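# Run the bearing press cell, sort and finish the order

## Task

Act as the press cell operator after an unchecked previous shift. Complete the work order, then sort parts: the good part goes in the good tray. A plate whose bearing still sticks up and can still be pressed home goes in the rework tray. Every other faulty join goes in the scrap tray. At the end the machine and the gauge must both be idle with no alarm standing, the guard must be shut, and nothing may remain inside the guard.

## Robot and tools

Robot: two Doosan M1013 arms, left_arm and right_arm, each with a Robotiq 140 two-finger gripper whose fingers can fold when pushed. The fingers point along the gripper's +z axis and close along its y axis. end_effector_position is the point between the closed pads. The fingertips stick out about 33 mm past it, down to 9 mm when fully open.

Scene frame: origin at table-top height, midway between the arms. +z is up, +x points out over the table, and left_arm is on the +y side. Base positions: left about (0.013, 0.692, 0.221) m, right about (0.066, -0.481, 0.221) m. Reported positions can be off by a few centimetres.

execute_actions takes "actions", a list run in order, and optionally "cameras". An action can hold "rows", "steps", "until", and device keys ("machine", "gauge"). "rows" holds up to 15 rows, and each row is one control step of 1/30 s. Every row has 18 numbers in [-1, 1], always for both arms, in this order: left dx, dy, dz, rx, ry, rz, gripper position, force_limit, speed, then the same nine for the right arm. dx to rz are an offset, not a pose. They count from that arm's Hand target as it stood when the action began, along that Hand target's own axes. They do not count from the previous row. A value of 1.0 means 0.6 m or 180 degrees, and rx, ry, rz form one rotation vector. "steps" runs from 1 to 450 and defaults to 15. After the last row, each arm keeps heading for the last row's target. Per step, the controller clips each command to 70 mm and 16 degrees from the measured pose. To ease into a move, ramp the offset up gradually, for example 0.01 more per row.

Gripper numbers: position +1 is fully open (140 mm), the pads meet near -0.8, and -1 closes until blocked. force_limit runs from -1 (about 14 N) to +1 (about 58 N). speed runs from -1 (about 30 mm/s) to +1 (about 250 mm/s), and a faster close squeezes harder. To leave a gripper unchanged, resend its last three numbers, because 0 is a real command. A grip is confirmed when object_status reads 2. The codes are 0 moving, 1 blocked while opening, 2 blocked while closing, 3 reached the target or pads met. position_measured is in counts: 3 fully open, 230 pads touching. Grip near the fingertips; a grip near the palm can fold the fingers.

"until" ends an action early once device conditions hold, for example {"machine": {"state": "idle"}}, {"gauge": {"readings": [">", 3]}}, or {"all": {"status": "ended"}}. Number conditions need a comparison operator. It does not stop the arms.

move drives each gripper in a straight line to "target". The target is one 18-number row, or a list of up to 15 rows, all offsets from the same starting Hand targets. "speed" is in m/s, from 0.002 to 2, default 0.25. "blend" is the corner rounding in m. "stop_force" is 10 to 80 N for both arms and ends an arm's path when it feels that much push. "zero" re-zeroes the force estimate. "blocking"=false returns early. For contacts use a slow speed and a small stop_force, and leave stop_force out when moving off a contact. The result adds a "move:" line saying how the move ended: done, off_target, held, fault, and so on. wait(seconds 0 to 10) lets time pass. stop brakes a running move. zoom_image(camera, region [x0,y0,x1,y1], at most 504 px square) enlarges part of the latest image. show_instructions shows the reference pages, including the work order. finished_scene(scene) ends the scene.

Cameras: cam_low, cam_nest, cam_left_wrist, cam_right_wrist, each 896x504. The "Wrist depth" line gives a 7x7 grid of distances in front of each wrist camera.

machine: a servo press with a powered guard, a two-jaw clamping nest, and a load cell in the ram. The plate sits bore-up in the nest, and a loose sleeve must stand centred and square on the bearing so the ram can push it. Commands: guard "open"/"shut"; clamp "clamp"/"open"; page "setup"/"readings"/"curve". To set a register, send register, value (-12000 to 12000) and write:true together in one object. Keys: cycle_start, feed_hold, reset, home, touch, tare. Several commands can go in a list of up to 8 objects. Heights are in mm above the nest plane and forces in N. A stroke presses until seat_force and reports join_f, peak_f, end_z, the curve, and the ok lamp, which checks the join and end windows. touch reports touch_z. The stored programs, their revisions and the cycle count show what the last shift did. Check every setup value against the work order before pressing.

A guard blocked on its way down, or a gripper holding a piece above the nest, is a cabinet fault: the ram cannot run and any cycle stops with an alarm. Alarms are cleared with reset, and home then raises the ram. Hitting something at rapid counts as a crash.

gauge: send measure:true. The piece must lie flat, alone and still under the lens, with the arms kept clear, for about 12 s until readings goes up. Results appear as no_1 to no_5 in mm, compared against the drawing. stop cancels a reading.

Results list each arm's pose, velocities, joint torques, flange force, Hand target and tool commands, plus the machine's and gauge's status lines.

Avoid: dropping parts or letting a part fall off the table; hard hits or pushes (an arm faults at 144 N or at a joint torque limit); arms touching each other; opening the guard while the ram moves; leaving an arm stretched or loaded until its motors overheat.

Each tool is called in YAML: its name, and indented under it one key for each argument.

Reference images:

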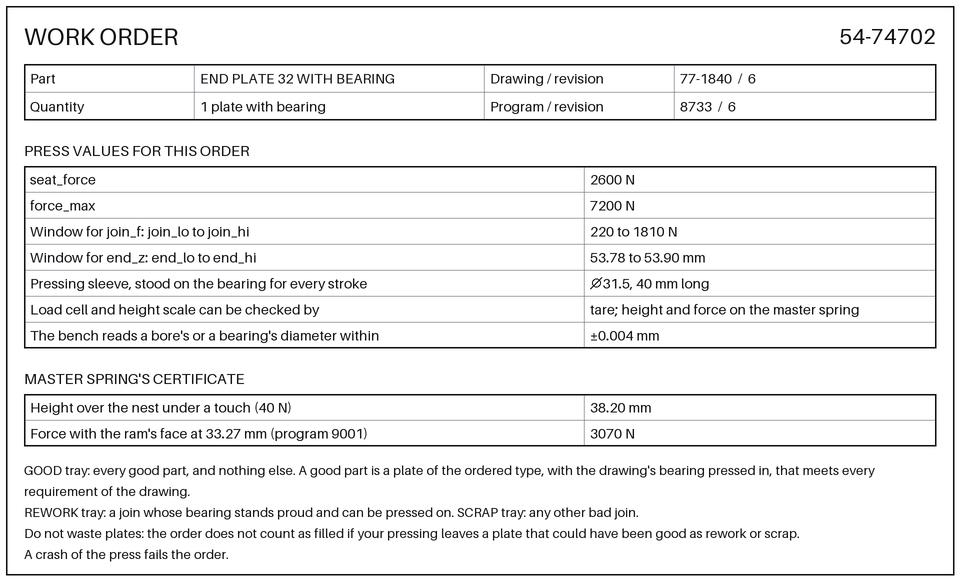

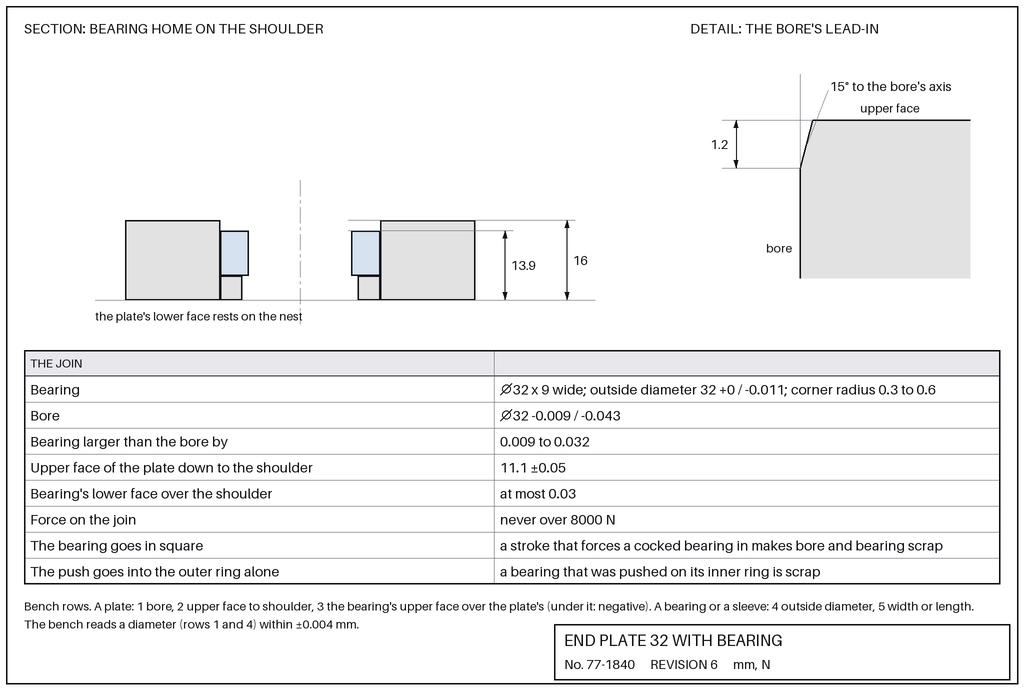

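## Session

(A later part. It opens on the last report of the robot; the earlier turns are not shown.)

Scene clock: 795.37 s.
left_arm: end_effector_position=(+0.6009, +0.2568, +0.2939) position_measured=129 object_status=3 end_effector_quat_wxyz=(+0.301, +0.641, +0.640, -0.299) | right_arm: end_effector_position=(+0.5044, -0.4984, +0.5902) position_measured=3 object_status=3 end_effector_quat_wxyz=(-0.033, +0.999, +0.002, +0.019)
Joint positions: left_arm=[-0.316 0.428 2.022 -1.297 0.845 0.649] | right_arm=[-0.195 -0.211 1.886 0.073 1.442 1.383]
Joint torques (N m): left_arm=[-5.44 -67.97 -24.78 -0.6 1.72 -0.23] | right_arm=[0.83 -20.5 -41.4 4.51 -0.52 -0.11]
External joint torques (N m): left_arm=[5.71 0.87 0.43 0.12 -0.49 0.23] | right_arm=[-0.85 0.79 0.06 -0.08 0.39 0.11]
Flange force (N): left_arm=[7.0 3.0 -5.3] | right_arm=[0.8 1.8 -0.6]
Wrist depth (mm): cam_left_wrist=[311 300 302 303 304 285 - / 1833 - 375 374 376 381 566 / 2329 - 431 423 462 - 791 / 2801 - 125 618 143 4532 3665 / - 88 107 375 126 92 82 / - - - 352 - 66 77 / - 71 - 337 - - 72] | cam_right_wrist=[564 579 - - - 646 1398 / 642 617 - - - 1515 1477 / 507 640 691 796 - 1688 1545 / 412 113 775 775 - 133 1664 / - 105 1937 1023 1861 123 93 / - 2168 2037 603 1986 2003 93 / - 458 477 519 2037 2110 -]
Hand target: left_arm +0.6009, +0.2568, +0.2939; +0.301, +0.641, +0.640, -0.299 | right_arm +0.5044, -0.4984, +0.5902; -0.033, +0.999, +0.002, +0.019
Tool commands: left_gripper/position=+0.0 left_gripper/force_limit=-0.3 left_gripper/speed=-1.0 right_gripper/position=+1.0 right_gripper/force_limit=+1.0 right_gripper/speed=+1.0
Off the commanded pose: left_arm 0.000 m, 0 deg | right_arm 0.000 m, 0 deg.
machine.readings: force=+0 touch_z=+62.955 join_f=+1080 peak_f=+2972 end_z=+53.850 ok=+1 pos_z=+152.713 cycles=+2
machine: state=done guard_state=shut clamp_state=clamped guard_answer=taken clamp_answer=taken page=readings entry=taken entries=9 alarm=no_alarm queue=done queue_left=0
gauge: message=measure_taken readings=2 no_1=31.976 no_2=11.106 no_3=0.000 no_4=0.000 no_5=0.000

execute_actions:
  actions:
    - {"machine":{"guard":"open"},"steps":80,"until":{"machine":{"guard_state":"open"}}}

move:
  target:
    - [-0.1012,0.0005,0.2251,0,0,0,0.0,-0.3,-1,0,0,0,0,0,0,1,1,1]
    - [-0.1012,0.0005,0.4418,0,0,0,0.0,-0.3,-1,0,0,0,0,0,0,1,1,1]
  speed: [0.2,0.08]
  cameras: ["cam_left_wrist"]

move:
  target: [0,0,0,0,0,0,-1,-0.3,-1,0,0,0,0,0,0,1,1,1]

move:
  target: [-0.0204,0,-0.0171,0,0,0,-1,-0.3,-1,0,0,0,0,0,0,1,1,1]
  speed: 0.04
  cameras: ["cam_nest"]

Scene clock: 808.53 s.
left_arm: end_effector_position=(+0.6009, +0.2568, +0.2939) position_measured=129 object_status=3 end_effector_quat_wxyz=(+0.301, +0.641, +0.640, -0.299) | right_arm: end_effector_position=(+0.5044, -0.4984, +0.5902) position_measured=3 object_status=3 end_effector_quat_wxyz=(-0.033, +0.999, +0.002, +0.019)
Joint positions: left_arm=[-0.316 0.428 2.022 -1.297 0.845 0.649] | right_arm=[-0.195 -0.211 1.886 0.073 1.442 1.383]
Joint torques (N m): left_arm=[-5.4 -67.89 -24.74 -0.61 1.7 -0.24] | right_arm=[0.67 -20.59 -41.36 4.47 -0.49 -0.1]
External joint torques (N m): left_arm=[5.7 0.8 0.55 0.13 -0.46 0.24] | right_arm=[-0.7 0.93 -0.02 -0.04 0.36 0.1]
Flange force (N): left_arm=[7.0 2.7 -5.4] | right_arm=[1.2 1.5 -0.6]
Wrist depth (mm): cam_left_wrist=[324 312 301 304 305 338 440 / 1846 - 373 375 391 509 518 / 2351 - - 421 492 - 744 / 2680 - 125 - 143 1009 3462 / - 89 94 3280 126 92 82 / - - - 353 - - 77 / - 71 - 337 - - 72] | cam_right_wrist=[572 584 - - - 662 1459 / 575 639 710 - - 1382 1586 / 470 565 - - 710 1597 1597 / 410 122 780 - 750 132 1653 / - 105 1906 - 1818 123 93 / - 2091 2020 601 2055 1969 93 / - 458 476 515 2073 2073 -]
Hand target: left_arm +0.6009, +0.2568, +0.2939; +0.301, +0.641, +0.640, -0.299 | right_arm +0.5044, -0.4984, +0.5902; -0.033, +0.999, +0.002, +0.019
Tool commands: left_gripper/position=+0.0 left_gripper/force_limit=-0.3 left_gripper/speed=-1.0 right_gripper/position=+1.0 right_gripper/force_limit=+1.0 right_gripper/speed=+1.0
Off the commanded pose: left_arm 0.000 m, 0 deg | right_arm 0.000 m, 0 deg.
machine.readings: force=+0 touch_z=+62.955 join_f=+1080 peak_f=+2972 end_z=+53.850 ok=+1 pos_z=+152.713 cycles=+2
machine: state=done guard_state=open clamp_state=clamped guard_answer=taken clamp_answer=taken page=readings entry=taken entries=9 alarm=no_alarm queue=running queue_left=0
gauge: message=measure_taken readings=2 no_1=31.976 no_2=11.106 no_3=0.000 no_4=0.000 no_5=0.000

Scene clock: 811.63 s.
left_arm: end_effector_position=(+0.6015, +0.0144, +0.1709) position_measured=129 object_status=3 end_effector_quat_wxyz=(+0.301, +0.641, +0.640, -0.299) end_effector_velocity=(+0.002, -0.003, +0.002) end_effector_angular_velocity=(-0.005, -0.002, +0.001) | right_arm: end_effector_position=(+0.5044, -0.4984, +0.5902) position_measured=3 object_status=3 end_effector_quat_wxyz=(-0.033, +0.999, +0.002, +0.019)
Joint positions: left_arm=[-0.633 0.712 1.824 -1.618 0.645 0.739] | right_arm=[-0.195 -0.211 1.886 0.073 1.442 1.383]
Joint velocities: left_arm=[0 0 -0.005 -0.003 0.001 0.001] | right_arm=[within noise]
Joint torques (N m): left_arm=[-6.36 -89.65 -22.3 -1.2 1.84 -0.38] | right_arm=[0.6 -20.72 -41.24 4.48 -0.49 -0.07]
External joint torques (N m): left_arm=[6.88 0.43 0.57 0.18 -0.46 0.38] | right_arm=[-0.64 1.05 -0.03 -0.07 0.37 0.07]
Flange force (N): left_arm=[6.0 4.8 -5.5] | right_arm=[1.4 1.5 -0.6]
Wrist depth (mm): cam_left_wrist=[146 146 142 111 112 155 149 / 164 182 182 138 168 185 185 / - 222 237 153 227 242 403 / - - 130 147 143 320 - / - 89 94 - 126 92 82 / - - 3116 - - - 77 / - 71 - - - - 72] | cam_right_wrist=[540 - 723 - - - 1390 / 338 625 699 - - 1586 1505 / 490 629 712 - - 1486 1576 / 406 122 2129 - 783 132 1641 / - 105 1953 - 1876 124 93 / - 2073 2055 603 1937 1937 93 / - 464 477 515 2129 2110 -]
Hand target: left_arm +0.6015, +0.0144, +0.1708; +0.301, +0.641, +0.640, -0.299 | right_arm +0.5044, -0.4984, +0.5902; -0.033, +0.999, +0.002, +0.019
Off the commanded pose: left_arm 0.000 m, 0 deg | right_arm 0.000 m, 0 deg.
machine.readings: force=+0 touch_z=+62.955 join_f=+1080 peak_f=+2972 end_z=+53.850 ok=+1 pos_z=+152.713 cycles=+2
machine: state=done guard_state=open clamp_state=clamped guard_answer=taken clamp_answer=taken page=readings entry=taken entries=9 alarm=no_alarm queue=done queue_left=0
gauge: message=measure_taken readings=2 no_1=31.976 no_2=11.106 no_3=0.000 no_4=0.000 no_5=0.000
move: done
camera_calibration:
cam_left_wrist: T_world_to_cam=[[0.999806, 0.017529, 0.00895747, -0.597727], [-0.00242416, -0.341937, 0.93972, -0.150896], [0.0195352, -0.939559, -0.341828, 0.203794], [0, 0, 0, 1]] pos_world=[0.593264, 0.150357, 0.216817]
Images, in order (width x height): cam_left_wrist 896x504.

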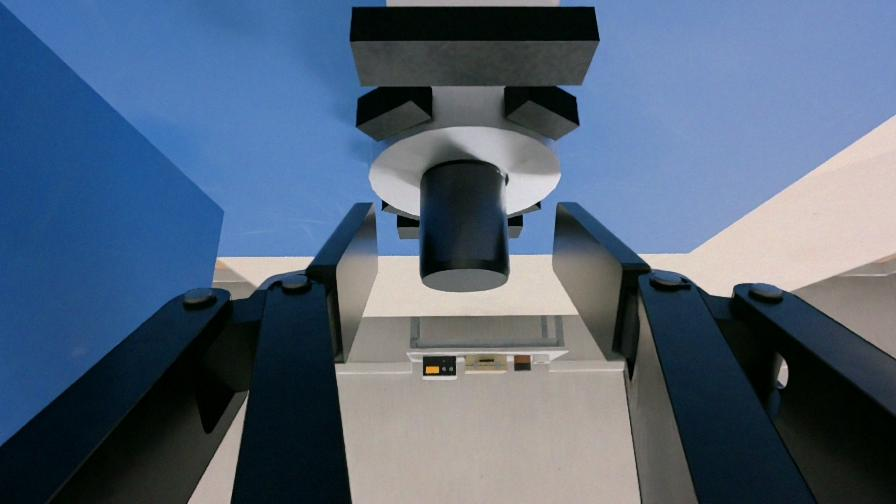

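Scene clock: 813.00 s.
left_arm: end_effector_position=(+0.6015, +0.0144, +0.1708) position_measured=184 object_status=0 end_effector_quat_wxyz=(+0.301, +0.641, +0.640, -0.299) | right_arm: end_effector_position=(+0.5044, -0.4984, +0.5902) position_measured=3 object_status=3 end_effector_quat_wxyz=(-0.033, +0.999, +0.002, +0.019)
Joint positions: left_arm=[-0.633 0.712 1.823 -1.618 0.645 0.739] | right_arm=[-0.195 -0.211 1.886 0.073 1.442 1.383]
Joint torques (N m): left_arm=[-5.52 -87.57 -21.95 -1.06 1.25 -0.21] | right_arm=[0.79 -20.64 -41.31 4.49 -0.53 -0.12]
External joint torques (N m): left_arm=[5.93 -1.52 0.31 0.03 0.13 0.21] | right_arm=[-0.89 1.09 0.01 -0.08 0.4 0.12]
Flange force (N): left_arm=[3.9 3.1 -7.2] | right_arm=[1.4 2.0 -0.6]
Wrist depth (mm): cam_left_wrist=[146 146 142 110 112 155 149 / 165 181 181 137 168 184 184 / 173 211 237 153 227 242 425 / 164 288 314 144 140 298 642 / - - - 112 94 82 3040 / - - 70 - - 70 3195 / - - - - - - -] | cam_right_wrist=[560 600 - - - - 1424 / 585 - 681 697 - - 1515 / 494 585 - 770 732 1738 1545 / 409 122 788 762 739 133 1630 / - 104 1986 - 1876 123 93 / - 2129 2148 612 2003 1986 93 / - 462 476 519 2091 2110 -]
Hand target: left_arm +0.6015, +0.0144, +0.1708; +0.301, +0.641, +0.640, -0.299 | right_arm +0.5044, -0.4984, +0.5902; -0.033, +0.999, +0.002, +0.019
Off the commanded pose: left_arm 0.000 m, 0 deg | right_arm 0.000 m, 0 deg.
machine.readings: force=+0 touch_z=+62.955 join_f=+1080 peak_f=+2972 end_z=+53.850 ok=+1 pos_z=+152.713 cycles=+2
machine: state=done guard_state=open clamp_state=clamped guard_answer=taken clamp_answer=taken page=readings entry=taken entries=9 alarm=no_alarm queue=done queue_left=0
gauge: message=measure_taken readings=2 no_1=31.976 no_2=11.106 no_3=0.000 no_4=0.000 no_5=0.000
move: done

Scene clock: 813.83 s.
left_arm: end_effector_position=(+0.6015, +0.0144, +0.1867) position_measured=184 object_status=2 end_effector_quat_wxyz=(+0.301, +0.641, +0.640, -0.299) | right_arm: end_effector_position=(+0.5044, -0.4984, +0.5902) position_measured=3 object_status=3 end_effector_quat_wxyz=(-0.033, +0.999, +0.002, +0.019)
Joint positions: left_arm=[-0.633 0.69 1.823 -1.588 0.645 0.702] | right_arm=[-0.195 -0.211 1.886 0.073 1.442 1.383]
Joint torques (N m): left_arm=[-5.34 -91.43 -24.12 -1.11 2.22 -0.19] | right_arm=[0.76 -20.66 -41.41 4.52 -0.53 -0.09]
External joint torques (N m): left_arm=[5.59 3.6 1.9 0.14 -0.89 0.2] | right_arm=[-0.85 1.09 0.12 -0.11 0.41 0.09]
Flange force (N): left_arm=[7.8 3.8 -1.3] | right_arm=[1.2 1.9 -0.4]
Wrist depth (mm): cam_left_wrist=[160 166 167 127 157 169 169 / 164 205 207 151 200 209 210 / 164 252 269 157 272 275 456 / 164 - 332 144 125 - - / - - - 2832 94 82 - / - - 70 - - 70 - / - - - - - - -] | cam_right_wrist=[543 - 647 - - 647 1424 / 624 606 703 - - 683 1468 / 465 585 - - - 1700 1565 / 396 122 788 1079 - 132 1653 / - 105 1953 818 1906 123 93 / - 2110 2055 603 1953 1953 - / - 461 478 515 2073 2110 -]
Hand target: left_arm +0.6015, +0.0144, +0.1868; +0.301, +0.641, +0.640, -0.299 | right_arm +0.5044, -0.4984, +0.5902; -0.033, +0.999, +0.002, +0.019
Off the commanded pose: left_arm 0.000 m, 0 deg | right_arm 0.000 m, 0 deg.
machine.readings: force=+0 touch_z=+62.955 join_f=+1080 peak_f=+2972 end_z=+53.850 ok=+1 pos_z=+152.713 cycles=+2
machine: state=done guard_state=open clamp_state=clamped guard_answer=taken clamp_answer=taken page=readings entry=taken entries=9 alarm=no_alarm queue=done queue_left=0
gauge: message=measure_taken readings=2 no_1=31.976 no_2=11.106 no_3=0.000 no_4=0.000 no_5=0.000
move: done
Images, in order (width x height): cam_nest 896x504.

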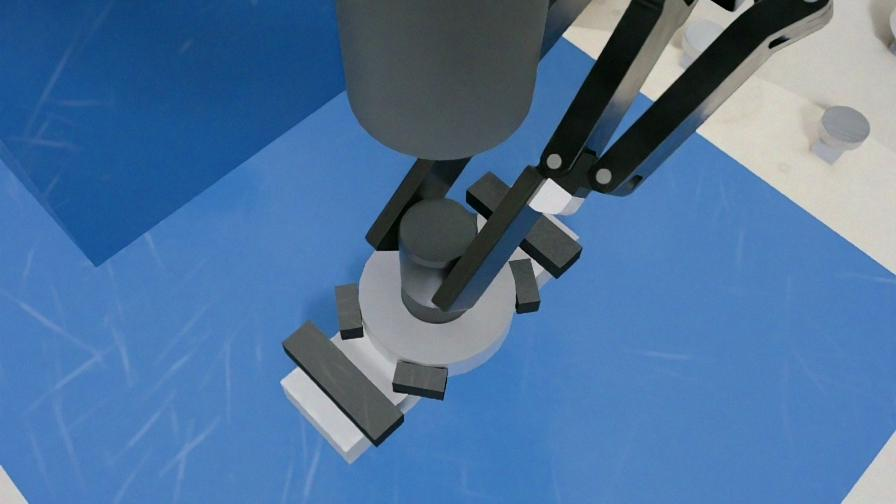

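move:
  target:
    - [0.15,0,-0.1787,0,0,0,-1,-0.3,-1,0,0,0,0,0,0,1,1,1]
    - [0.2863,0.0058,-0.5052,0,0,0,-1,-0.3,-1,0,0,0,0,0,0,1,1,1]
    - [0.6958,0.2475,-0.7338,0,0,0,-1,-0.3,-1,0,0,0,0,0,0,1,1,1]
    - [0.8171,0.2475,-0.632,0,0,0,-1,-0.3,-1,0,0,0,0,0,0,1,1,1]
  speed: [0.15,0.25,0.25,0.15]
  blend: 0.02

move:
  target: [0.0319,0,0.0268,0,0,0,-1,-0.3,-1,0,0,0,0,0,0,1,1,1]
  speed: 0.02
  stop_force: 10

move:
  target: [0,0,0,0,0,0,0.2,-0.3,-1,0,0,0,0,0,0,1,1,1]
  cameras: ["cam_left_wrist"]

Scene clock: 832.63 s.
left_arm: end_effector_position=(+0.7502, +0.6197, +0.0535) position_measured=184 object_status=2 end_effector_quat_wxyz=(+0.301, +0.641, +0.640, -0.299) | right_arm: end_effector_position=(+0.5044, -0.4984, +0.5902) position_measured=3 object_status=3 end_effector_quat_wxyz=(-0.033, +0.999, +0.002, +0.019)
Joint positions: left_arm=[0.235 0.907 1.73 -1.042 1.061 0.999] | right_arm=[-0.195 -0.211 1.886 0.073 1.442 1.383]
Joint torques (N m): left_arm=[-5.3 -97.79 -17.57 -0.39 2.83 -0.36] | right_arm=[0.71 -20.53 -41.25 4.52 -0.55 -0.1]
External joint torques (N m): left_arm=[5.52 -0.56 0.66 0.47 -1.08 0.37] | right_arm=[-0.85 1.08 0.08 -0.11 0.43 0.09]
Flange force (N): left_arm=[3.9 -4.2 -5.1] | right_arm=[1.2 1.9 -0.6]
Wrist depth (mm): cam_left_wrist=[126 117 125 121 127 127 132 / 149 143 155 156 156 157 157 / 195 196 202 158 204 206 207 / 266 288 248 144 141 278 265 / 313 - - 116 94 82 260 / - - 70 545 - 70 - / - - - - - - -] | cam_right_wrist=[563 611 - - - 683 1450 / 330 619 - - 656 666 1525 / - 575 - - 718 1764 1597 / 393 122 1906 - 714 132 1664 / - 105 1986 - 1790 124 93 / - 2073 2055 622 1906 1969 93 / - 457 481 516 2055 2037 -]
Hand target: left_arm +0.7502, +0.6196, +0.0534; +0.301, +0.641, +0.640, -0.299 | right_arm +0.5044, -0.4984, +0.5902; -0.033, +0.999, +0.002, +0.019
Off the commanded pose: left_arm 0.000 m, 0 deg | right_arm 0.000 m, 0 deg.
machine.readings: force=+0 touch_z=+62.955 join_f=+1080 peak_f=+2972 end_z=+53.850 ok=+1 pos_z=+152.713 cycles=+2
machine: state=done guard_state=open clamp_state=clamped guard_answer=taken clamp_answer=taken page=readings entry=taken entries=9 alarm=no_alarm queue=done queue_left=0
gauge: message=measure_taken readings=2 no_1=31.976 no_2=11.106 no_3=0.000 no_4=0.000 no_5=0.000
move: done

Scene clock: 834.10 s.
left_arm: end_effector_position=(+0.7504, +0.6195, +0.0365) position_measured=184 object_status=2 end_effector_quat_wxyz=(+0.301, +0.641, +0.640, -0.299) | right_arm: end_effector_position=(+0.5044, -0.4984, +0.5902) position_measured=3 object_status=3 end_effector_quat_wxyz=(-0.033, +0.999, +0.002, +0.019)
Joint positions: left_arm=[0.235 0.931 1.724 -1.051 1.052 1.018] | right_arm=[-0.195 -0.211 1.886 0.073 1.442 1.383]
Joint torques (N m): left_arm=[-6.27 -92.68 -14.67 0.89 0.05 -0.14] | right_arm=[0.71 -20.48 -41.3 4.49 -0.53 -0.08]
External joint torques (N m): left_arm=[6.38 -6.32 -1.47 -0.85 1.72 0.14] | right_arm=[-0.72 0.82 -0.04 -0.07 0.4 0.08]
Flange force (N): left_arm=[-1.7 -2.8 -11.9] | right_arm=[1.0 1.6 -0.7]
Wrist depth (mm): cam_left_wrist=[- 100 104 104 109 105 105 / - 118 128 136 130 131 137 / 161 150 168 153 181 171 172 / 206 207 205 144 140 248 249 / 267 - - 331 94 93 253 / - - 70 - - 70 239 / - - - - - - -] | cam_right_wrist=[574 591 - 651 - 639 1459 / 619 - - 708 - 687 1505 / 472 619 - - - 732 1608 / 407 113 1818 - 753 133 1653 / - 105 1876 - 1804 123 93 / - 2110 2020 598 1953 2003 93 / - 461 477 513 1846 2020 -]
Hand target: left_arm +0.7503, +0.6195, +0.0365; +0.301, +0.641, +0.640, -0.299 (not the last commanded pose) | right_arm +0.5044, -0.4984, +0.5902; -0.033, +0.999, +0.002, +0.019
Off the commanded pose: left_arm 0.008 m, 0 deg | right_arm 0.000 m, 0 deg.
machine.readings: force=+0 touch_z=+62.955 join_f=+1080 peak_f=+2972 end_z=+53.850 ok=+1 pos_z=+152.713 cycles=+2
machine: state=done guard_state=open clamp_state=clamped guard_answer=taken clamp_answer=taken page=readings entry=taken entries=9 alarm=no_alarm queue=done queue_left=0
gauge: message=measure_taken readings=2 no_1=31.976 no_2=11.106 no_3=0.000 no_4=0.000 no_5=0.000
move: contact (left_arm)

Scene clock: 836.03 s.
left_arm: end_effector_position=(+0.7503, +0.6195, +0.0365) position_measured=104 object_status=0 end_effector_quat_wxyz=(+0.301, +0.641, +0.640, -0.299) | right_arm: end_effector_position=(+0.5044, -0.4984, +0.5902) position_measured=3 object_status=3 end_effector_quat_wxyz=(-0.033, +0.999, +0.002, +0.019)
Joint positions: left_arm=[0.235 0.931 1.724 -1.051 1.052 1.018] | right_arm=[-0.195 -0.211 1.886 0.073 1.442 1.383]
Joint torques (N m): left_arm=[-5.47 -99.57 -16.57 -0.09 2.18 -0.24] | right_arm=[0.66 -20.74 -41.39 4.53 -0.5 -0.07]
External joint torques (N m): left_arm=[5.39 1.19 0.69 0.15 -0.42 0.24] | right_arm=[-0.67 1.06 0.12 -0.11 0.37 0.07]
Flange force (N): left_arm=[5.7 -2.5 -4.0] | right_arm=[1.2 1.6 -0.4]
Wrist depth (mm): cam_left_wrist=[- 99 104 104 109 105 105 / - 118 128 129 130 130 136 / 160 149 167 153 170 171 172 / 208 208 141 151 209 227 230 / - 88 120 - 263 94 87 / - - 539 525 - - 77 / - - - - - - 72] | cam_right_wrist=[574 600 671 671 635 - 1432 / 319 - 708 664 683 - 1496 / 410 - 714 - - 1555 1576 / 393 113 767 783 - 132 1713 / - 105 1906 - 1846 123 93 / - 2129 2129 606 2003 1937 93 / - 454 473 517 2110 2037 -]
Hand target: left_arm +0.7503, +0.6195, +0.0365; +0.301, +0.641, +0.640, -0.299 | right_arm +0.5044, -0.4984, +0.5902; -0.033, +0.999, +0.002, +0.019
Off the commanded pose: left_arm 0.000 m, 0 deg | right_arm 0.000 m, 0 deg.
machine.readings: force=+0 touch_z=+62.955 join_f=+1080 peak_f=+2972 end_z=+53.850 ok=+1 pos_z=+152.713 cycles=+2
machine: state=done guard_state=open clamp_state=clamped guard_answer=taken clamp_answer=taken page=readings entry=taken entries=9 alarm=no_alarm queue=done queue_left=0
gauge: message=measure_taken readings=2 no_1=31.976 no_2=11.106 no_3=0.000 no_4=0.000 no_5=0.000
move: done
camera_calibration:
cam_left_wrist: T_world_to_cam=[[0.999806, 0.0175327, 0.0089515, -0.755904], [-0.0024253, -0.341552, 0.93986, 0.182273], [0.0195357, -0.939699, -0.341443, 0.723581], [0, 0, 0, 1]] pos_world=[0.742064, 0.755458, 0.0825172]
Images, in order (width x height): cam_left_wrist 896x504.

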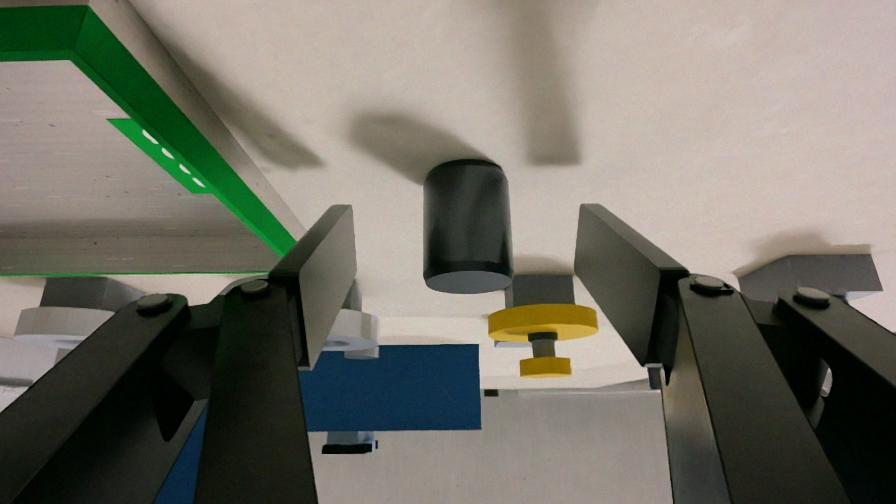

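move:
  target:
    - [0,0,-0.2,0,0,0,0.2,-0.3,-1,0,0,0,0,0,0,1,1,1]
    - [-0.3317,-0.1672,-0.236,0,0,0,0.2,-0.3,-1,0,0,0,0,0,0,1,1,1]
    - [-0.5538,-0.2422,0.1063,0,0,0,0.2,-0.3,-1,0,0,0,0,0,0,1,1,1]
    - [-0.7748,-0.2477,0.404,0,0,0,0.2,-0.3,-1,0,0,0,0,0,0,1,1,1]
  speed: [0.15,0.35,0.35,0.3]
  blend: 0.02

execute_actions:
  actions:
    - {"machine":{"clamp":"open"},"steps":60}
  cameras: ["cam_nest","cam_left_wrist"]

Scene clock: 851.07 s.
left_arm: end_effector_position=(+0.6013, +0.1358, +0.2382) position_measured=104 object_status=3 end_effector_quat_wxyz=(+0.301, +0.641, +0.640, -0.299) | right_arm: end_effector_position=(+0.5044, -0.4984, +0.5902) position_measured=3 object_status=3 end_effector_quat_wxyz=(-0.033, +0.999, +0.002, +0.019)
Joint positions: left_arm=[-0.488 0.556 1.948 -1.466 0.731 0.695] | right_arm=[-0.195 -0.211 1.886 0.073 1.442 1.383]
Joint torques (N m): left_arm=[-5.44 -76.69 -22.28 -0.86 1.69 -0.37] | right_arm=[0.81 -20.68 -41.37 4.51 -0.54 -0.1]
External joint torques (N m): left_arm=[5.88 -0.34 -0.29 0.1 -0.38 0.37] | right_arm=[-0.81 1 0.06 -0.09 0.42 0.09]
Flange force (N): left_arm=[5.1 4.1 -5.7] | right_arm=[1.1 1.8 -0.6]
Wrist depth (mm): cam_left_wrist=[- 232 233 234 235 235 363 / - - 287 249 290 289 452 / 190 - 352 309 379 514 679 / 180 - 138 - 149 108 3511 / - 88 109 2652 1149 94 82 / - - - 232 - - 77 / - - 3280 225 - - 72] | cam_right_wrist=[576 560 - 660 - 649 1468 / 314 - - - 693 1468 1505 / 493 578 712 - - 1832 1664 / 410 122 1700 - - 133 1653 / - 98 1969 - 1891 124 93 / - 2209 2091 604 1953 1937 93 / - 458 479 507 2168 2055 -]
Hand target: left_arm +0.6013, +0.1357, +0.2382; +0.301, +0.641, +0.640, -0.299 | right_arm +0.5044, -0.4984, +0.5902; -0.033, +0.999, +0.002, +0.019
Off the commanded pose: left_arm 0.000 m, 0 deg | right_arm 0.000 m, 0 deg.
machine.readings: force=+0 touch_z=+62.955 join_f=+1080 peak_f=+2972 end_z=+53.850 ok=+1 pos_z=+152.713 cycles=+2
machine: state=done guard_state=open clamp_state=clamped guard_answer=taken clamp_answer=taken page=readings entry=taken entries=9 alarm=no_alarm queue=done queue_left=0
gauge: message=measure_taken readings=2 no_1=31.976 no_2=11.106 no_3=0.000 no_4=0.000 no_5=0.000
move: done

Scene clock: 853.27 s.
left_arm: end_effector_position=(+0.6013, +0.1357, +0.2382) position_measured=104 object_status=3 end_effector_quat_wxyz=(+0.301, +0.641, +0.640, -0.299) | right_arm: end_effector_position=(+0.5044, -0.4984, +0.5902) position_measured=3 object_status=3 end_effector_quat_wxyz=(-0.033, +0.999, +0.002, +0.019)
Joint positions: left_arm=[-0.488 0.556 1.948 -1.466 0.731 0.695] | right_arm=[-0.195 -0.211 1.886 0.073 1.442 1.383]
Joint torques (N m): left_arm=[-5.37 -77.84 -23.05 -0.89 1.8 -0.22] | right_arm=[0.72 -20.59 -41.4 4.52 -0.51 -0.1]
External joint torques (N m): left_arm=[5.54 0.88 0.58 0.11 -0.49 0.22] | right_arm=[-0.7 0.81 -0.01 -0.09 0.38 0.1]
Flange force (N): left_arm=[6.0 3.6 -4.4] | right_arm=[1.0 1.5 -0.7]
Wrist depth (mm): cam_left_wrist=[212 222 232 234 234 235 349 / - - 287 256 290 292 448 / - - 353 308 376 397 - / - - 138 - 149 - 3462 / - 88 104 3720 149 94 87 / - - - 235 - - 77 / - - 3077 224 - - 72] | cam_right_wrist=[574 612 - 630 - 644 1468 / 314 - - 743 - - 1496 / 428 608 - - - 1818 1597 / 393 113 1664 - - 133 1653 / - 105 1891 912 1876 116 93 / - 2091 1986 609 1953 1969 93 / - 465 480 515 2055 2110 -]
Hand target: left_arm +0.6013, +0.1357, +0.2382; +0.301, +0.641, +0.640, -0.299 | right_arm +0.5044, -0.4984, +0.5902; -0.033, +0.999, +0.002, +0.019
Tool commands: left_gripper/position=+0.2 left_gripper/force_limit=-0.3 left_gripper/speed=-1.0 right_gripper/position=+1.0 right_gripper/force_limit=+1.0 right_gripper/speed=+1.0
Off the commanded pose: left_arm 0.000 m, 0 deg | right_arm 0.000 m, 0 deg.
machine.readings: force=+0 touch_z=+62.955 join_f=+1080 peak_f=+2972 end_z=+53.850 ok=+1 pos_z=+152.713 cycles=+2
machine: state=idle guard_state=open clamp_state=open guard_answer=taken clamp_answer=taken page=readings entry=taken entries=9 alarm=no_alarm queue=done queue_left=0
gauge: message=measure_taken readings=2 no_1=31.976 no_2=11.106 no_3=0.000 no_4=0.000 no_5=0.000
camera_calibration:
cam_left_wrist: T_world_to_cam=[[0.999804, 0.0176268, 0.00898528, -0.600189], [-0.0024249, -0.341552, 0.93986, -0.172807], [0.0196357, -0.939698, -0.341442, 0.340642], [0, 0, 0, 1]] pos_world=[0.592964, 0.271658, 0.284117]
Images, in order (width x height): cam_nest 896x504, cam_left_wrist 896x504.

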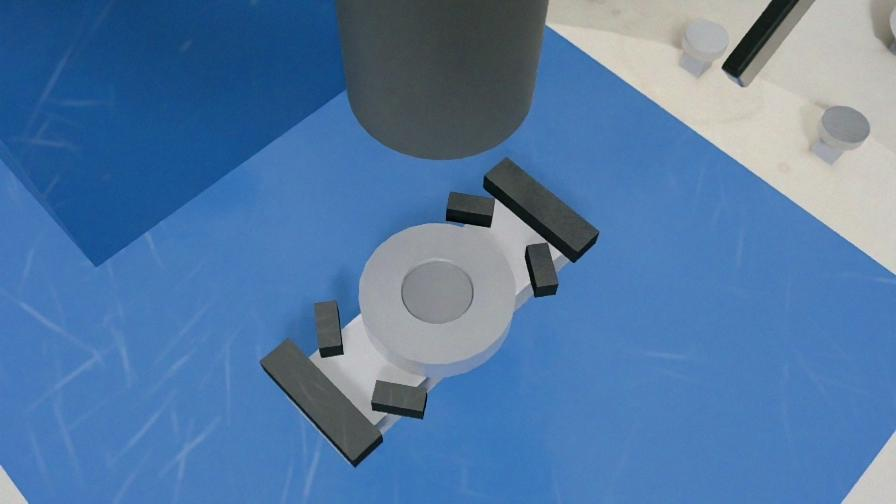

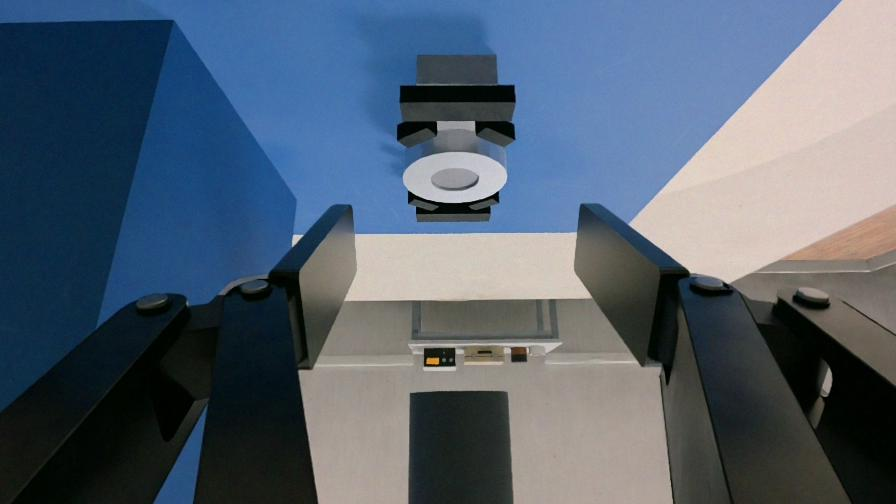

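move:
  target: [-0.0037,0.0003,0.2494,0,0,0,0.2,-0.3,-1,0,0,0,0,0,0,1,1,1]
  speed: 0.12

move:
  target: [0,0,0,0,0,0,-1,-0.3,-1,0,0,0,0,0,0,1,1,1]

move:
  target: [-0.0194,0,-0.0159,0,0,0,-1,-0.3,-1,0,0,0,0,0,0,1,1,1]
  speed: 0.05
  cameras: ["cam_nest"]

move:
  target:
    - [0.1179,0,-0.1404,0,0,0,-1,-0.3,-1,0,0,0,0,0,0,1,1,1]
    - [0.2437,0.005,-0.5288,0,0,0,-1,-0.3,-1,0,0,0,0,0,0,1,1,1]
    - [0.467,0.08,-0.87,0,0,0,-1,-0.3,-1,0,0,0,0,0,0,1,1,1]
  blend: 0.03

move:
  target: [0,0,0,-0.383,0,-0.3215,-1,-0.3,-1,0,0,0,0,0,0,1,1,1]
  speed: 0.4

execute_actions:
  actions:
    - {"machine":{"guard":"shut"},"steps":10}

move:
  target: [0.4055,0.0338,0.094,0,0,0,-1,-0.3,-1,0,0,0,0,0,0,1,1,1]
  speed: 0.2
  cameras: ["cam_low","cam_left_wrist"]

Scene clock: 868.93 s.
left_arm: end_effector_position=(+0.6017, +0.0194, +0.1442) position_measured=104 object_status=3 end_effector_quat_wxyz=(+0.301, +0.641, +0.640, -0.299) | right_arm: end_effector_position=(+0.5044, -0.4984, +0.5902) position_measured=3 object_status=3 end_effector_quat_wxyz=(-0.033, +0.999, +0.002, +0.019)
Joint positions: left_arm=[-0.627 0.746 1.829 -1.666 0.652 0.806] | right_arm=[-0.195 -0.211 1.886 0.073 1.442 1.383]
Joint torques (N m): left_arm=[-6.3 -90.68 -20.94 -1.13 1.94 -0.48] | right_arm=[0.6 -20.76 -41.31 4.51 -0.53 -0.12]
External joint torques (N m): left_arm=[6.61 0.35 0.82 0.05 -0.45 0.48] | right_arm=[-0.49 0.92 -0.07 -0.08 0.41 0.12]
Flange force (N): left_arm=[6.4 3.6 -5.5] | right_arm=[1.3 1.0 -0.7]
Wrist depth (mm): cam_left_wrist=[109 113 114 102 107 115 115 / 139 146 134 94 96 142 143 / - 183 173 133 137 187 188 / 164 223 141 167 149 248 524 / - 88 104 989 133 94 87 / - - - 2967 - - 77 / - - 3040 - - - 72] | cam_right_wrist=[568 - 677 689 - - 1415 / 585 611 716 - - - 1525 / 491 627 714 - - 1969 1641 / 410 122 1576 - 772 133 1653 / - 105 1861 - 1804 123 93 / - 2129 2091 624 1953 1969 93 / - 456 478 516 2055 2110 -]
Hand target: left_arm +0.6017, +0.0193, +0.1441; +0.301, +0.641, +0.640, -0.299 | right_arm +0.5044, -0.4984, +0.5902; -0.033, +0.999, +0.002, +0.019
Off the commanded pose: left_arm 0.000 m, 0 deg | right_arm 0.000 m, 0 deg.
machine.readings: force=+0 touch_z=+62.955 join_f=+1080 peak_f=+2972 end_z=+53.850 ok=+1 pos_z=+152.713 cycles=+2
machine: state=idle guard_state=open clamp_state=open guard_answer=taken clamp_answer=taken page=readings entry=taken entries=9 alarm=no_alarm queue=done queue_left=0
gauge: message=measure_taken readings=2 no_1=31.976 no_2=11.106 no_3=0.000 no_4=0.000 no_5=0.000
move: done

Scene clock: 869.63 s.
left_arm: end_effector_position=(+0.6017, +0.0193, +0.1441) position_measured=126 object_status=0 end_effector_quat_wxyz=(+0.301, +0.641, +0.640, -0.299) | right_arm: end_effector_position=(+0.5044, -0.4984, +0.5902) position_measured=3 object_status=3 end_effector_quat_wxyz=(-0.033, +0.999, +0.002, +0.019)
Joint positions: left_arm=[-0.628 0.747 1.829 -1.666 0.652 0.806] | right_arm=[-0.195 -0.211 1.886 0.073 1.442 1.383]
Joint torques (N m): left_arm=[-5.92 -86.99 -19.57 -0.89 0.94 -0.14] | right_arm=[0.85 -20.73 -41.39 4.53 -0.49 -0.09]
External joint torques (N m): left_arm=[6.3 -3.3 -0.59 -0.2 0.54 0.14] | right_arm=[-0.98 1.07 -0.11 -0.09 0.36 0.09]
Flange force (N): left_arm=[2.4 3.6 -8.9] | right_arm=[1.5 2.2 -0.8]
Wrist depth (mm): cam_left_wrist=[108 113 114 101 106 115 115 / 139 140 134 94 95 142 143 / 171 182 173 133 139 187 188 / 173 224 137 167 147 271 - / - 89 94 997 129 92 82 / - - 3116 2351 - 70 78 / - 68 - - - - 73] | cam_right_wrist=[578 - 683 - 640 681 1432 / 585 622 705 - 664 687 1525 / 469 617 - - - 1891 1565 / 385 122 1906 - 760 132 1688 / - 105 1832 691 1713 123 93 / - 2091 2055 604 1953 2037 93 / - 462 478 517 2037 2037 -]
Hand target: left_arm +0.6017, +0.0193, +0.1441; +0.301, +0.641, +0.640, -0.299 | right_arm +0.5044, -0.4984, +0.5902; -0.033, +0.999, +0.002, +0.019
Off the commanded pose: left_arm 0.000 m, 0 deg | right_arm 0.000 m, 0 deg.
machine.readings: force=+0 touch_z=+62.955 join_f=+1080 peak_f=+2972 end_z=+53.850 ok=+1 pos_z=+152.713 cycles=+2
machine: state=idle guard_state=open clamp_state=open guard_answer=taken clamp_answer=taken page=readings entry=taken entries=9 alarm=no_alarm queue=done queue_left=0
gauge: message=measure_taken readings=2 no_1=31.976 no_2=11.106 no_3=0.000 no_4=0.000 no_5=0.000
move: done

Scene clock: 870.43 s.
left_arm: end_effector_position=(+0.6016, +0.0192, +0.1590) position_measured=126 object_status=2 end_effector_quat_wxyz=(+0.301, +0.641, +0.640, -0.299) | right_arm: end_effector_position=(+0.5044, -0.4984, +0.5902) position_measured=3 object_status=3 end_effector_quat_wxyz=(-0.033, +0.999, +0.002, +0.019)
Joint positions: left_arm=[-0.628 0.726 1.83 -1.64 0.65 0.772] | right_arm=[-0.195 -0.211 1.886 0.073 1.442 1.383]
Joint torques (N m): left_arm=[-5.2 -90.41 -22.35 -1.36 2.22 -0.13] | right_arm=[0.89 -20.33 -41.28 4.51 -0.54 -0.12]
External joint torques (N m): left_arm=[5.49 1.25 1.38 0.3 -0.79 0.13] | right_arm=[-0.88 0.59 -0.17 -0.07 0.41 0.11]
Flange force (N): left_arm=[5.4 3.3 -4.2] | right_arm=[0.8 1.9 -1.1]
Wrist depth (mm): cam_left_wrist=[131 137 128 99 101 134 134 / 155 162 157 124 128 166 166 / - 201 214 142 204 218 205 / 164 256 137 160 147 290 - / 156 89 95 - 115 88 83 / - - - - - 70 78 / - 68 - - - - 73] | cam_right_wrist=[563 588 653 - 603 635 1441 / 326 632 - - 679 - 1468 / - 649 743 - - 1664 1597 / 410 122 804 - - 132 1676 / - 105 2037 - 1876 123 93 / - 2188 2073 598 1921 1906 93 / - 458 480 514 2168 2129 -]
Hand target: left_arm +0.6017, +0.0192, +0.1591; +0.301, +0.641, +0.640, -0.299 | right_arm +0.5044, -0.4984, +0.5902; -0.033, +0.999, +0.002, +0.019
Off the commanded pose: left_arm 0.000 m, 0 deg | right_arm 0.000 m, 0 deg.
machine.readings: force=+0 touch_z=+62.955 join_f=+1080 peak_f=+2972 end_z=+53.850 ok=+1 pos_z=+152.713 cycles=+2
machine: state=idle guard_state=open clamp_state=open guard_answer=taken clamp_answer=taken page=readings entry=taken entries=9 alarm=no_alarm queue=done queue_left=0
gauge: message=measure_taken readings=2 no_1=31.976 no_2=11.106 no_3=0.000 no_4=0.000 no_5=0.000
move: done
Images, in order (width x height): cam_nest 896x504.

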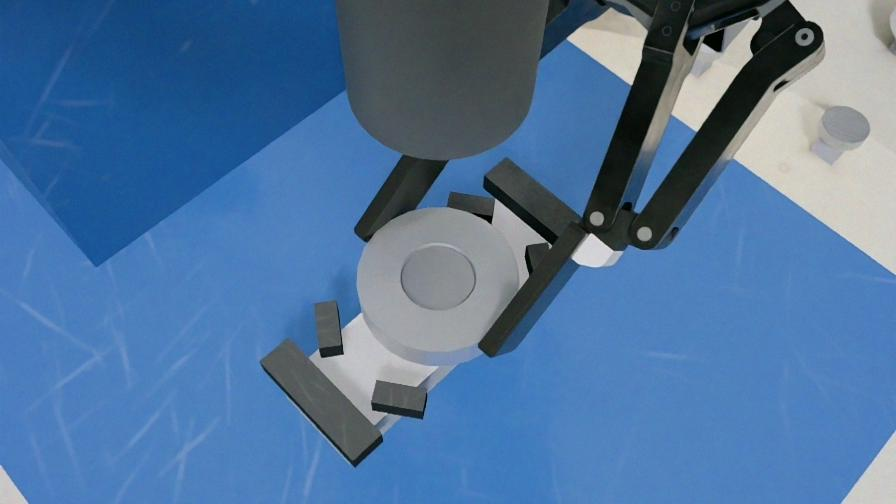

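Scene clock: 873.37 s.
left_arm: end_effector_position=(+0.6493, +0.5995, +0.2781) position_measured=126 object_status=2 end_effector_quat_wxyz=(+0.301, +0.641, +0.640, -0.299) | right_arm: end_effector_position=(+0.5044, -0.4984, +0.5902) position_measured=3 object_status=3 end_effector_quat_wxyz=(-0.033, +0.999, +0.002, +0.019)
Joint positions: left_arm=[0.235 0.497 1.945 -0.961 1.166 0.816] | right_arm=[-0.195 -0.211 1.886 0.073 1.442 1.383]
Joint torques (N m): left_arm=[-5.85 -74.27 -25.01 -0.14 2.1 -0.24] | right_arm=[0.67 -20.42 -41.47 4.5 -0.51 -0.1]
External joint torques (N m): left_arm=[5.52 1.45 1.03 0.38 -0.6 0.24] | right_arm=[-0.58 0.62 0.08 -0.06 0.39 0.09]
Flange force (N): left_arm=[7.5 -2.5 -4.3] | right_arm=[0.6 1.2 -0.5]
Wrist depth (mm): cam_left_wrist=[383 377 365 369 412 342 411 / 1947 - - 481 485 511 512 / 2468 2308 585 139 142 694 760 / 3462 2898 137 166 147 - 3155 / - 89 94 3368 115 88 82 / - - - 3561 - 70 78 / - 68 - 618 - - 73] | cam_right_wrist=[592 588 - 664 649 - 1424 / 594 564 - - 689 - 1505 / 468 609 - 777 - 1777 1597 / 407 122 2091 - - 132 1653 / - 105 1906 - 1818 123 93 / - 2129 1969 603 1921 1818 93 / - 459 476 513 2091 2073 -]
Hand target: left_arm +0.6493, +0.5996, +0.2781; +0.301, +0.641, +0.640, -0.299 | right_arm +0.5044, -0.4984, +0.5902; -0.033, +0.999, +0.002, +0.019
Off the commanded pose: left_arm 0.000 m, 0 deg | right_arm 0.000 m, 0 deg.
machine.readings: force=+0 touch_z=+62.955 join_f=+1080 peak_f=+2972 end_z=+53.850 ok=+1 pos_z=+152.713 cycles=+2
machine: state=idle guard_state=open clamp_state=open guard_answer=taken clamp_answer=taken page=readings entry=taken entries=9 alarm=no_alarm queue=done queue_left=0
gauge: message=measure_taken readings=2 no_1=31.976 no_2=11.106 no_3=0.000 no_4=0.000 no_5=0.000
move: done

Scene clock: 876.80 s.
left_arm: end_effector_position=(+0.6493, +0.5996, +0.2781) position_measured=126 object_status=2 end_effector_quat_wxyz=(+0.424, -0.001, +0.906, -0.002) | right_arm: end_effector_position=(+0.5044, -0.4984, +0.5902) position_measured=3 object_status=3 end_effector_quat_wxyz=(-0.033, +0.999, +0.002, +0.019)
Joint positions: left_arm=[-0.287 0.199 2.442 -3.774 0.422 1.945] | right_arm=[-0.195 -0.211 1.886 0.073 1.442 1.383]
Joint torques (N m): left_arm=[-5.47 -46.35 -25.79 -1.4 2.81 0.2] | right_arm=[0.69 -20.57 -41.44 4.52 -0.51 -0.09]
External joint torques (N m): left_arm=[5.46 1.94 1.52 0.05 -0.89 -0.2] | right_arm=[-0.74 0.83 0.05 -0.09 0.39 0.09]
Flange force (N): left_arm=[0.0 0.0 0.0] | right_arm=[0.9 1.7 -0.6]
Wrist depth (mm): cam_left_wrist=[422 - 365 407 - - 425 / 463 512 490 508 469 - 1917 / - - 647 137 150 2709 2374 / 3720 2898 137 160 147 3116 3237 / - 89 95 - 116 88 82 / - - - - 580 70 78 / - 68 - 3040 - - 73] | cam_right_wrist=[586 588 658 668 710 646 1441 / 325 629 681 725 683 - 1496 / 463 632 743 - - 1688 1608 / 394 122 798 732 780 132 1619 / - 105 1906 809 1921 123 93 / - 2168 2129 597 1937 1953 93 / - 459 477 513 2168 2037 -]
Hand target: left_arm +0.6493, +0.5996, +0.2781; +0.424, -0.001, +0.906, -0.002 | right_arm +0.5044, -0.4984, +0.5902; -0.033, +0.999, +0.002, +0.019
Off the commanded pose: left_arm 0.000 m, 0 deg | right_arm 0.000 m, 0 deg.
machine.readings: force=+0 touch_z=+62.955 join_f=+1080 peak_f=+2972 end_z=+53.850 ok=+1 pos_z=+152.713 cycles=+2
machine: state=idle guard_state=open clamp_state=open guard_answer=taken clamp_answer=taken page=readings entry=taken entries=9 alarm=no_alarm queue=done queue_left=0
gauge: message=measure_taken readings=2 no_1=31.976 no_2=11.106 no_3=0.000 no_4=0.000 no_5=0.000
move: done

Scene clock: 877.33 s.
left_arm: end_effector_position=(+0.6493, +0.5996, +0.2781) position_measured=126 object_status=2 end_effector_quat_wxyz=(+0.424, -0.001, +0.906, -0.002) | right_arm: end_effector_position=(+0.5044, -0.4984, +0.5902) position_measured=3 object_status=3 end_effector_quat_wxyz=(-0.033, +0.999, +0.002, +0.019)
Joint positions: left_arm=[-0.287 0.199 2.442 -3.775 0.422 1.946] | right_arm=[-0.195 -0.211 1.886 0.073 1.442 1.383]
Joint torques (N m): left_arm=[-5.43 -46.48 -25.83 -1.4 2.82 -0.22] | right_arm=[0.66 -20.65 -41.37 4.46 -0.51 -0.09]
External joint torques (N m): left_arm=[5.57 1.64 1.24 0.02 -0.87 0.22] | right_arm=[-0.65 1.09 0.17 -0.05 0.39 0.09]
Flange force (N): left_arm=[0.0 0.0 0.0] | right_arm=[1.2 1.5 -0.3]
Wrist depth (mm): cam_left_wrist=[- 372 367 398 394 408 1484 / - 482 528 545 469 462 2026 / - 637 577 136 - 2420 2444 / 3414 3511 136 159 147 3612 3116 / - 89 94 - 116 88 82 / - - - 3561 - - 78 / - 68 - 2709 - - 73] | cam_right_wrist=[595 585 668 662 - - 1450 / 653 - - - - 1237 1525 / 505 515 796 - 762 1496 1608 / 427 122 812 812 - 132 1641 / - 98 1906 - 1906 123 93 / - 2148 2055 598 2003 1953 93 / - 459 475 521 2037 2037 -]
Hand target: left_arm +0.6493, +0.5996, +0.2781; +0.424, -0.001, +0.906, -0.002 | right_arm +0.5044, -0.4984, +0.5902; -0.033, +0.999, +0.002, +0.019
Tool commands: left_gripper/position=-1.0 left_gripper/force_limit=-0.3 left_gripper/speed=-1.0 right_gripper/position=+1.0 right_gripper/force_limit=+1.0 right_gripper/speed=+1.0
Off the commanded pose: left_arm 0.000 m, 0 deg | right_arm 0.000 m, 0 deg.
machine.readings: force=+0 touch_z=+62.955 join_f=+1080 peak_f=+2972 end_z=+53.850 ok=+1 pos_z=+152.713 cycles=+2
machine: state=idle guard_state=between clamp_state=open guard_answer=taken clamp_answer=taken page=readings entry=taken entries=9 alarm=no_alarm queue=running queue_left=0
gauge: message=measure_taken readings=2 no_1=31.976 no_2=11.106 no_3=0.000 no_4=0.000 no_5=0.000

Scene clock: 879.20 s.
left_arm: end_effector_position=(+0.5366, +0.6190, +0.0552) position_measured=126 object_status=2 end_effector_quat_wxyz=(+0.424, -0.001, +0.906, -0.002) | right_arm: end_effector_position=(+0.5044, -0.4984, +0.5902) position_measured=3 object_status=3 end_effector_quat_wxyz=(-0.033, +0.999, +0.002, +0.019)
Joint positions: left_arm=[-0.35 0.814 2.645 -3.459 1.173 1.439] | right_arm=[-0.195 -0.211 1.886 0.073 1.442 1.383]
Joint torques (N m): left_arm=[-5.35 -66.33 9.25 0.77 2.93 -0.24] | right_arm=[0.68 -20.63 -41.23 4.48 -0.53 -0.14]
External joint torques (N m): left_arm=[5.48 1.18 0.65 0.25 -0.88 0.24] | right_arm=[-0.8 0.93 -0.21 -0.05 0.4 0.13]
Flange force (N): left_arm=[-4.2 19.0 6.7] | right_arm=[1.4 1.7 -1.0]
Wrist depth (mm): cam_left_wrist=[127 123 126 107 108 109 133 / 150 157 154 162 162 155 151 / 193 206 190 144 190 208 208 / 296 257 138 166 147 259 276 / 460 89 112 407 129 88 82 / - - - - - 70 78 / - 68 - 2801 646 - 73] | cam_right_wrist=[603 584 681 - - - 1459 / 614 - - - - 679 1525 / 518 - 656 - - 1630 1545 / 409 122 796 780 767 132 1676 / - 105 1876 718 1876 124 93 / - 2230 2073 611 1986 1937 93 / - 462 476 521 2073 2055 -]
Hand target: left_arm +0.5366, +0.6190, +0.0552; +0.424, -0.001, +0.906, -0.002 | right_arm +0.5044, -0.4984, +0.5902; -0.033, +0.999, +0.002, +0.019
Off the commanded pose: left_arm 0.000 m, 0 deg | right_arm 0.000 m, 0 deg.
machine.readings: force=+0 touch_z=+62.955 join_f=+1080 peak_f=+2972 end_z=+53.850 ok=+1 pos_z=+152.713 cycles=+2
machine: state=idle guard_state=shut clamp_state=open guard_answer=taken clamp_answer=taken page=readings entry=taken entries=9 alarm=no_alarm queue=done queue_left=0
gauge: message=measure_taken readings=2 no_1=31.976 no_2=11.106 no_3=0.000 no_4=0.000 no_5=0.000
move: done
camera_calibration:
cam_left_wrist: T_world_to_cam=[[-0.0177, 0.999839, 0.0028738, -0.60407], [0.342771, 0.0033679, 0.939413, -0.234562], [0.939252, 0.0176127, -0.342775, -0.352338], [0, 0, 0, 1]] pos_world=[0.400643, 0.610968, 0.101314]
Images, in order (width x height): cam_low 896x504, cam_left_wrist 896x504.

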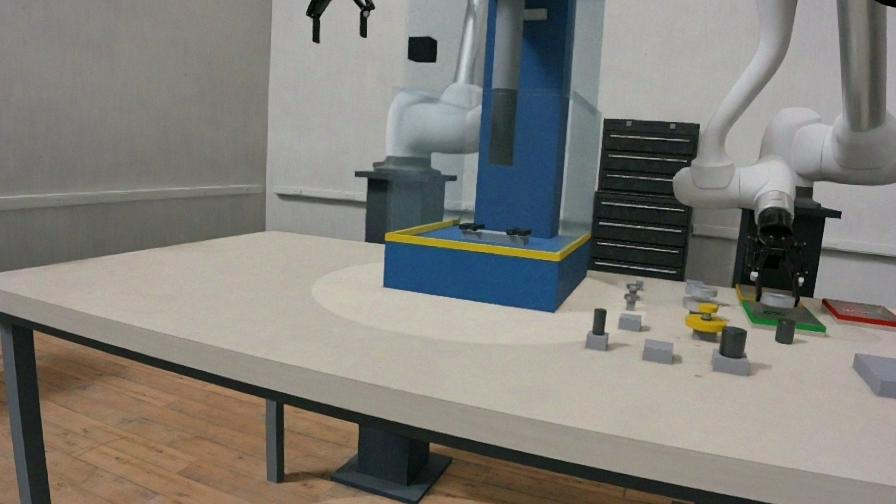

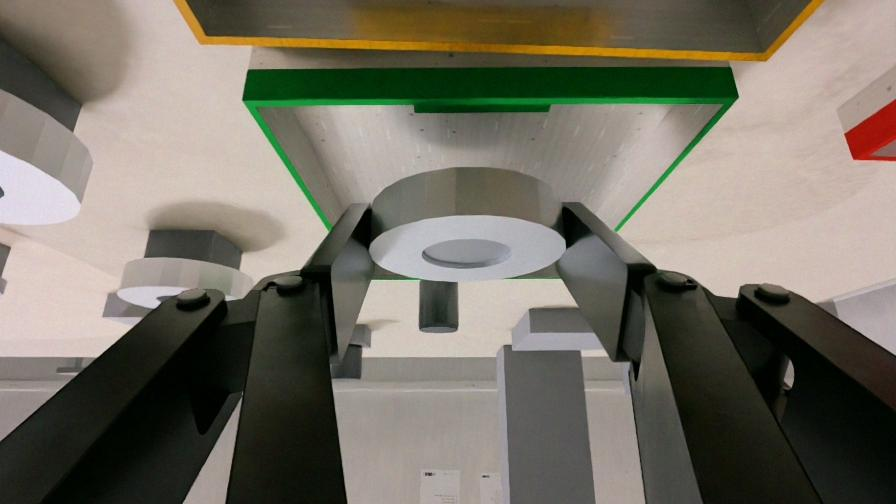

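move:
  target: [-0.0812,0.0017,0.0449,0,0,0,-1,-0.3,-1,0,0,0,0,0,0,1,1,1]
  speed: 0.1

move:
  target: [0.0766,0,0.0643,0,0,0,-1,-0.3,-1,0,0,0,0,0,0,1,1,1]
  speed: 0.025
  stop_force: 10
  cameras: ["cam_left_wrist"]

Scene clock: 885.13 s.
left_arm: end_effector_position=(+0.5885, +0.6201, +0.0753) position_measured=126 object_status=2 end_effector_quat_wxyz=(+0.424, -0.001, +0.906, -0.002) | right_arm: end_effector_position=(+0.5044, -0.4984, +0.5902) position_measured=3 object_status=3 end_effector_quat_wxyz=(-0.033, +0.999, +0.002, +0.019)
Joint positions: left_arm=[-0.287 0.715 2.57 -3.432 1.012 1.513] | right_arm=[-0.195 -0.211 1.886 0.073 1.442 1.383]
Joint torques (N m): left_arm=[-5.53 -67.95 2.31 0.3 2.85 -0.24] | right_arm=[0.76 -20.57 -41.32 4.5 -0.52 -0.08]
External joint torques (N m): left_arm=[5.74 3.07 0.54 0.18 -0.77 0.25] | right_arm=[-0.75 0.95 0.07 -0.09 0.4 0.08]
Flange force (N): left_arm=[1.8 17.3 8.4] | right_arm=[1.1 1.7 -0.5]
Wrist depth (mm): cam_left_wrist=[153 153 148 157 151 144 153 / 188 189 186 187 186 181 190 / 218 221 233 144 229 249 234 / 327 245 138 166 147 363 357 / - 89 112 - 129 88 83 / - - - - - 70 78 / - 68 - 2709 - - 73] | cam_right_wrist=[595 589 - - - 656 1477 / 639 635 - 668 - 671 1496 / 508 703 - - - 1630 1608 / 432 122 - - - 132 1619 / - 105 1921 796 1846 116 93 / - 2110 2110 601 1969 1986 93 / - 461 472 517 2055 1986 -]
Hand target: left_arm +0.5885, +0.6201, +0.0753; +0.424, -0.001, +0.906, -0.002 | right_arm +0.5044, -0.4984, +0.5902; -0.033, +0.999, +0.002, +0.019
Off the commanded pose: left_arm 0.000 m, 0 deg | right_arm 0.000 m, 0 deg.
machine.readings: force=+0 touch_z=+62.955 join_f=+1080 peak_f=+2972 end_z=+53.850 ok=+1 pos_z=+152.713 cycles=+2
machine: state=idle guard_state=shut clamp_state=open guard_answer=taken clamp_answer=taken page=readings entry=taken entries=9 alarm=no_alarm queue=done queue_left=0
gauge: message=measure_taken readings=2 no_1=31.976 no_2=11.106 no_3=0.000 no_4=0.000 no_5=0.000
move: done

Scene clock: 887.87 s.
left_arm: end_effector_position=(+0.5888, +0.6199, +0.0282) position_measured=126 object_status=2 end_effector_quat_wxyz=(+0.424, -0.001, +0.906, -0.002) | right_arm: end_effector_position=(+0.5044, -0.4984, +0.5902) position_measured=3 object_status=3 end_effector_quat_wxyz=(-0.033, +0.999, +0.002, +0.019)
Joint positions: left_arm=[-0.287 0.85 2.542 -3.415 1.116 1.478] | right_arm=[-0.195 -0.211 1.886 0.073 1.442 1.383]
Joint torques (N m): left_arm=[-6.51 -53.58 8.51 2.03 -5.51 -0.67] | right_arm=[0.96 -20.87 -41.44 4.5 -0.51 -0.08]
External joint torques (N m): left_arm=[6.58 -16.8 -1.13 -1.16 7.59 0.67] | right_arm=[-0.98 1.16 0.03 -0.07 0.38 0.08]
Flange force (N): left_arm=[-26.3 18.7 -17.4] | right_arm=[1.4 2.3 -0.6]
Wrist depth (mm): cam_left_wrist=[- - 94 95 95 91 89 / 121 107 112 113 119 113 98 / 152 152 148 135 139 135 153 / 200 202 138 166 147 204 223 / 181 89 112 287 129 89 87 / - - - 3077 - 70 78 / - 68 - - - - 74] | cam_right_wrist=[611 584 675 662 658 649 1450 / - 624 727 697 - - 1496 / 526 597 - 714 801 1630 1597 / 430 122 2073 - - 132 1664 / - 105 1921 - 1832 123 93 / - 2073 2003 578 2003 1937 93 / - 461 476 516 2003 2110 -]
Hand target: left_arm +0.5888, +0.6199, +0.0282; +0.424, -0.001, +0.906, -0.002 (not the last commanded pose) | right_arm +0.5044, -0.4984, +0.5902; -0.033, +0.999, +0.002, +0.019
Off the commanded pose: left_arm 0.013 m, 0 deg | right_arm 0.000 m, 0 deg.
machine.readings: force=+0 touch_z=+62.955 join_f=+1080 peak_f=+2972 end_z=+53.850 ok=+1 pos_z=+152.713 cycles=+2
machine: state=idle guard_state=shut clamp_state=open guard_answer=taken clamp_answer=taken page=readings entry=taken entries=9 alarm=no_alarm queue=done queue_left=0
gauge: message=measure_taken readings=2 no_1=31.976 no_2=11.106 no_3=0.000 no_4=0.000 no_5=0.000
move: contact (left_arm)
camera_calibration:
cam_left_wrist: T_world_to_cam=[[-0.0177024, 0.999839, 0.00286152, -0.603966], [0.342088, 0.00336746, 0.939662, -0.226803], [0.939501, 0.0176131, -0.342093, -0.410801], [0, 0, 0, 1]] pos_world=[0.452843, 0.611868, 0.0743146]
Images, in order (width x height): cam_left_wrist 896x504.

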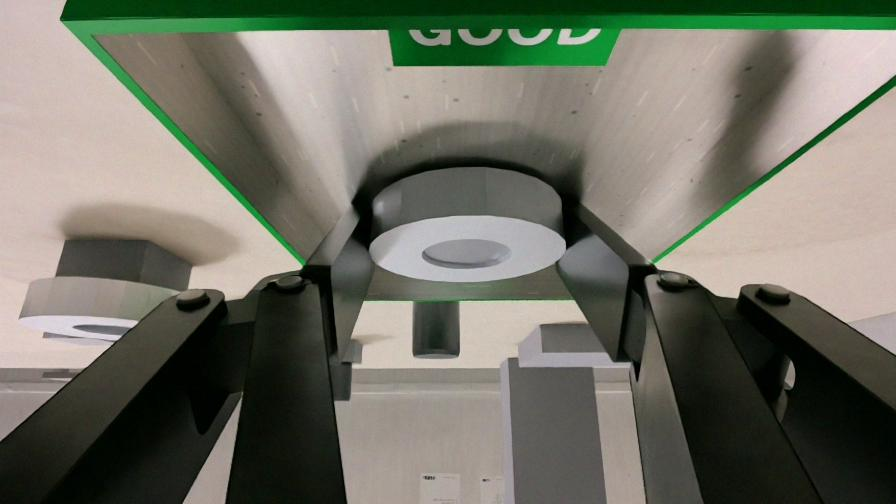

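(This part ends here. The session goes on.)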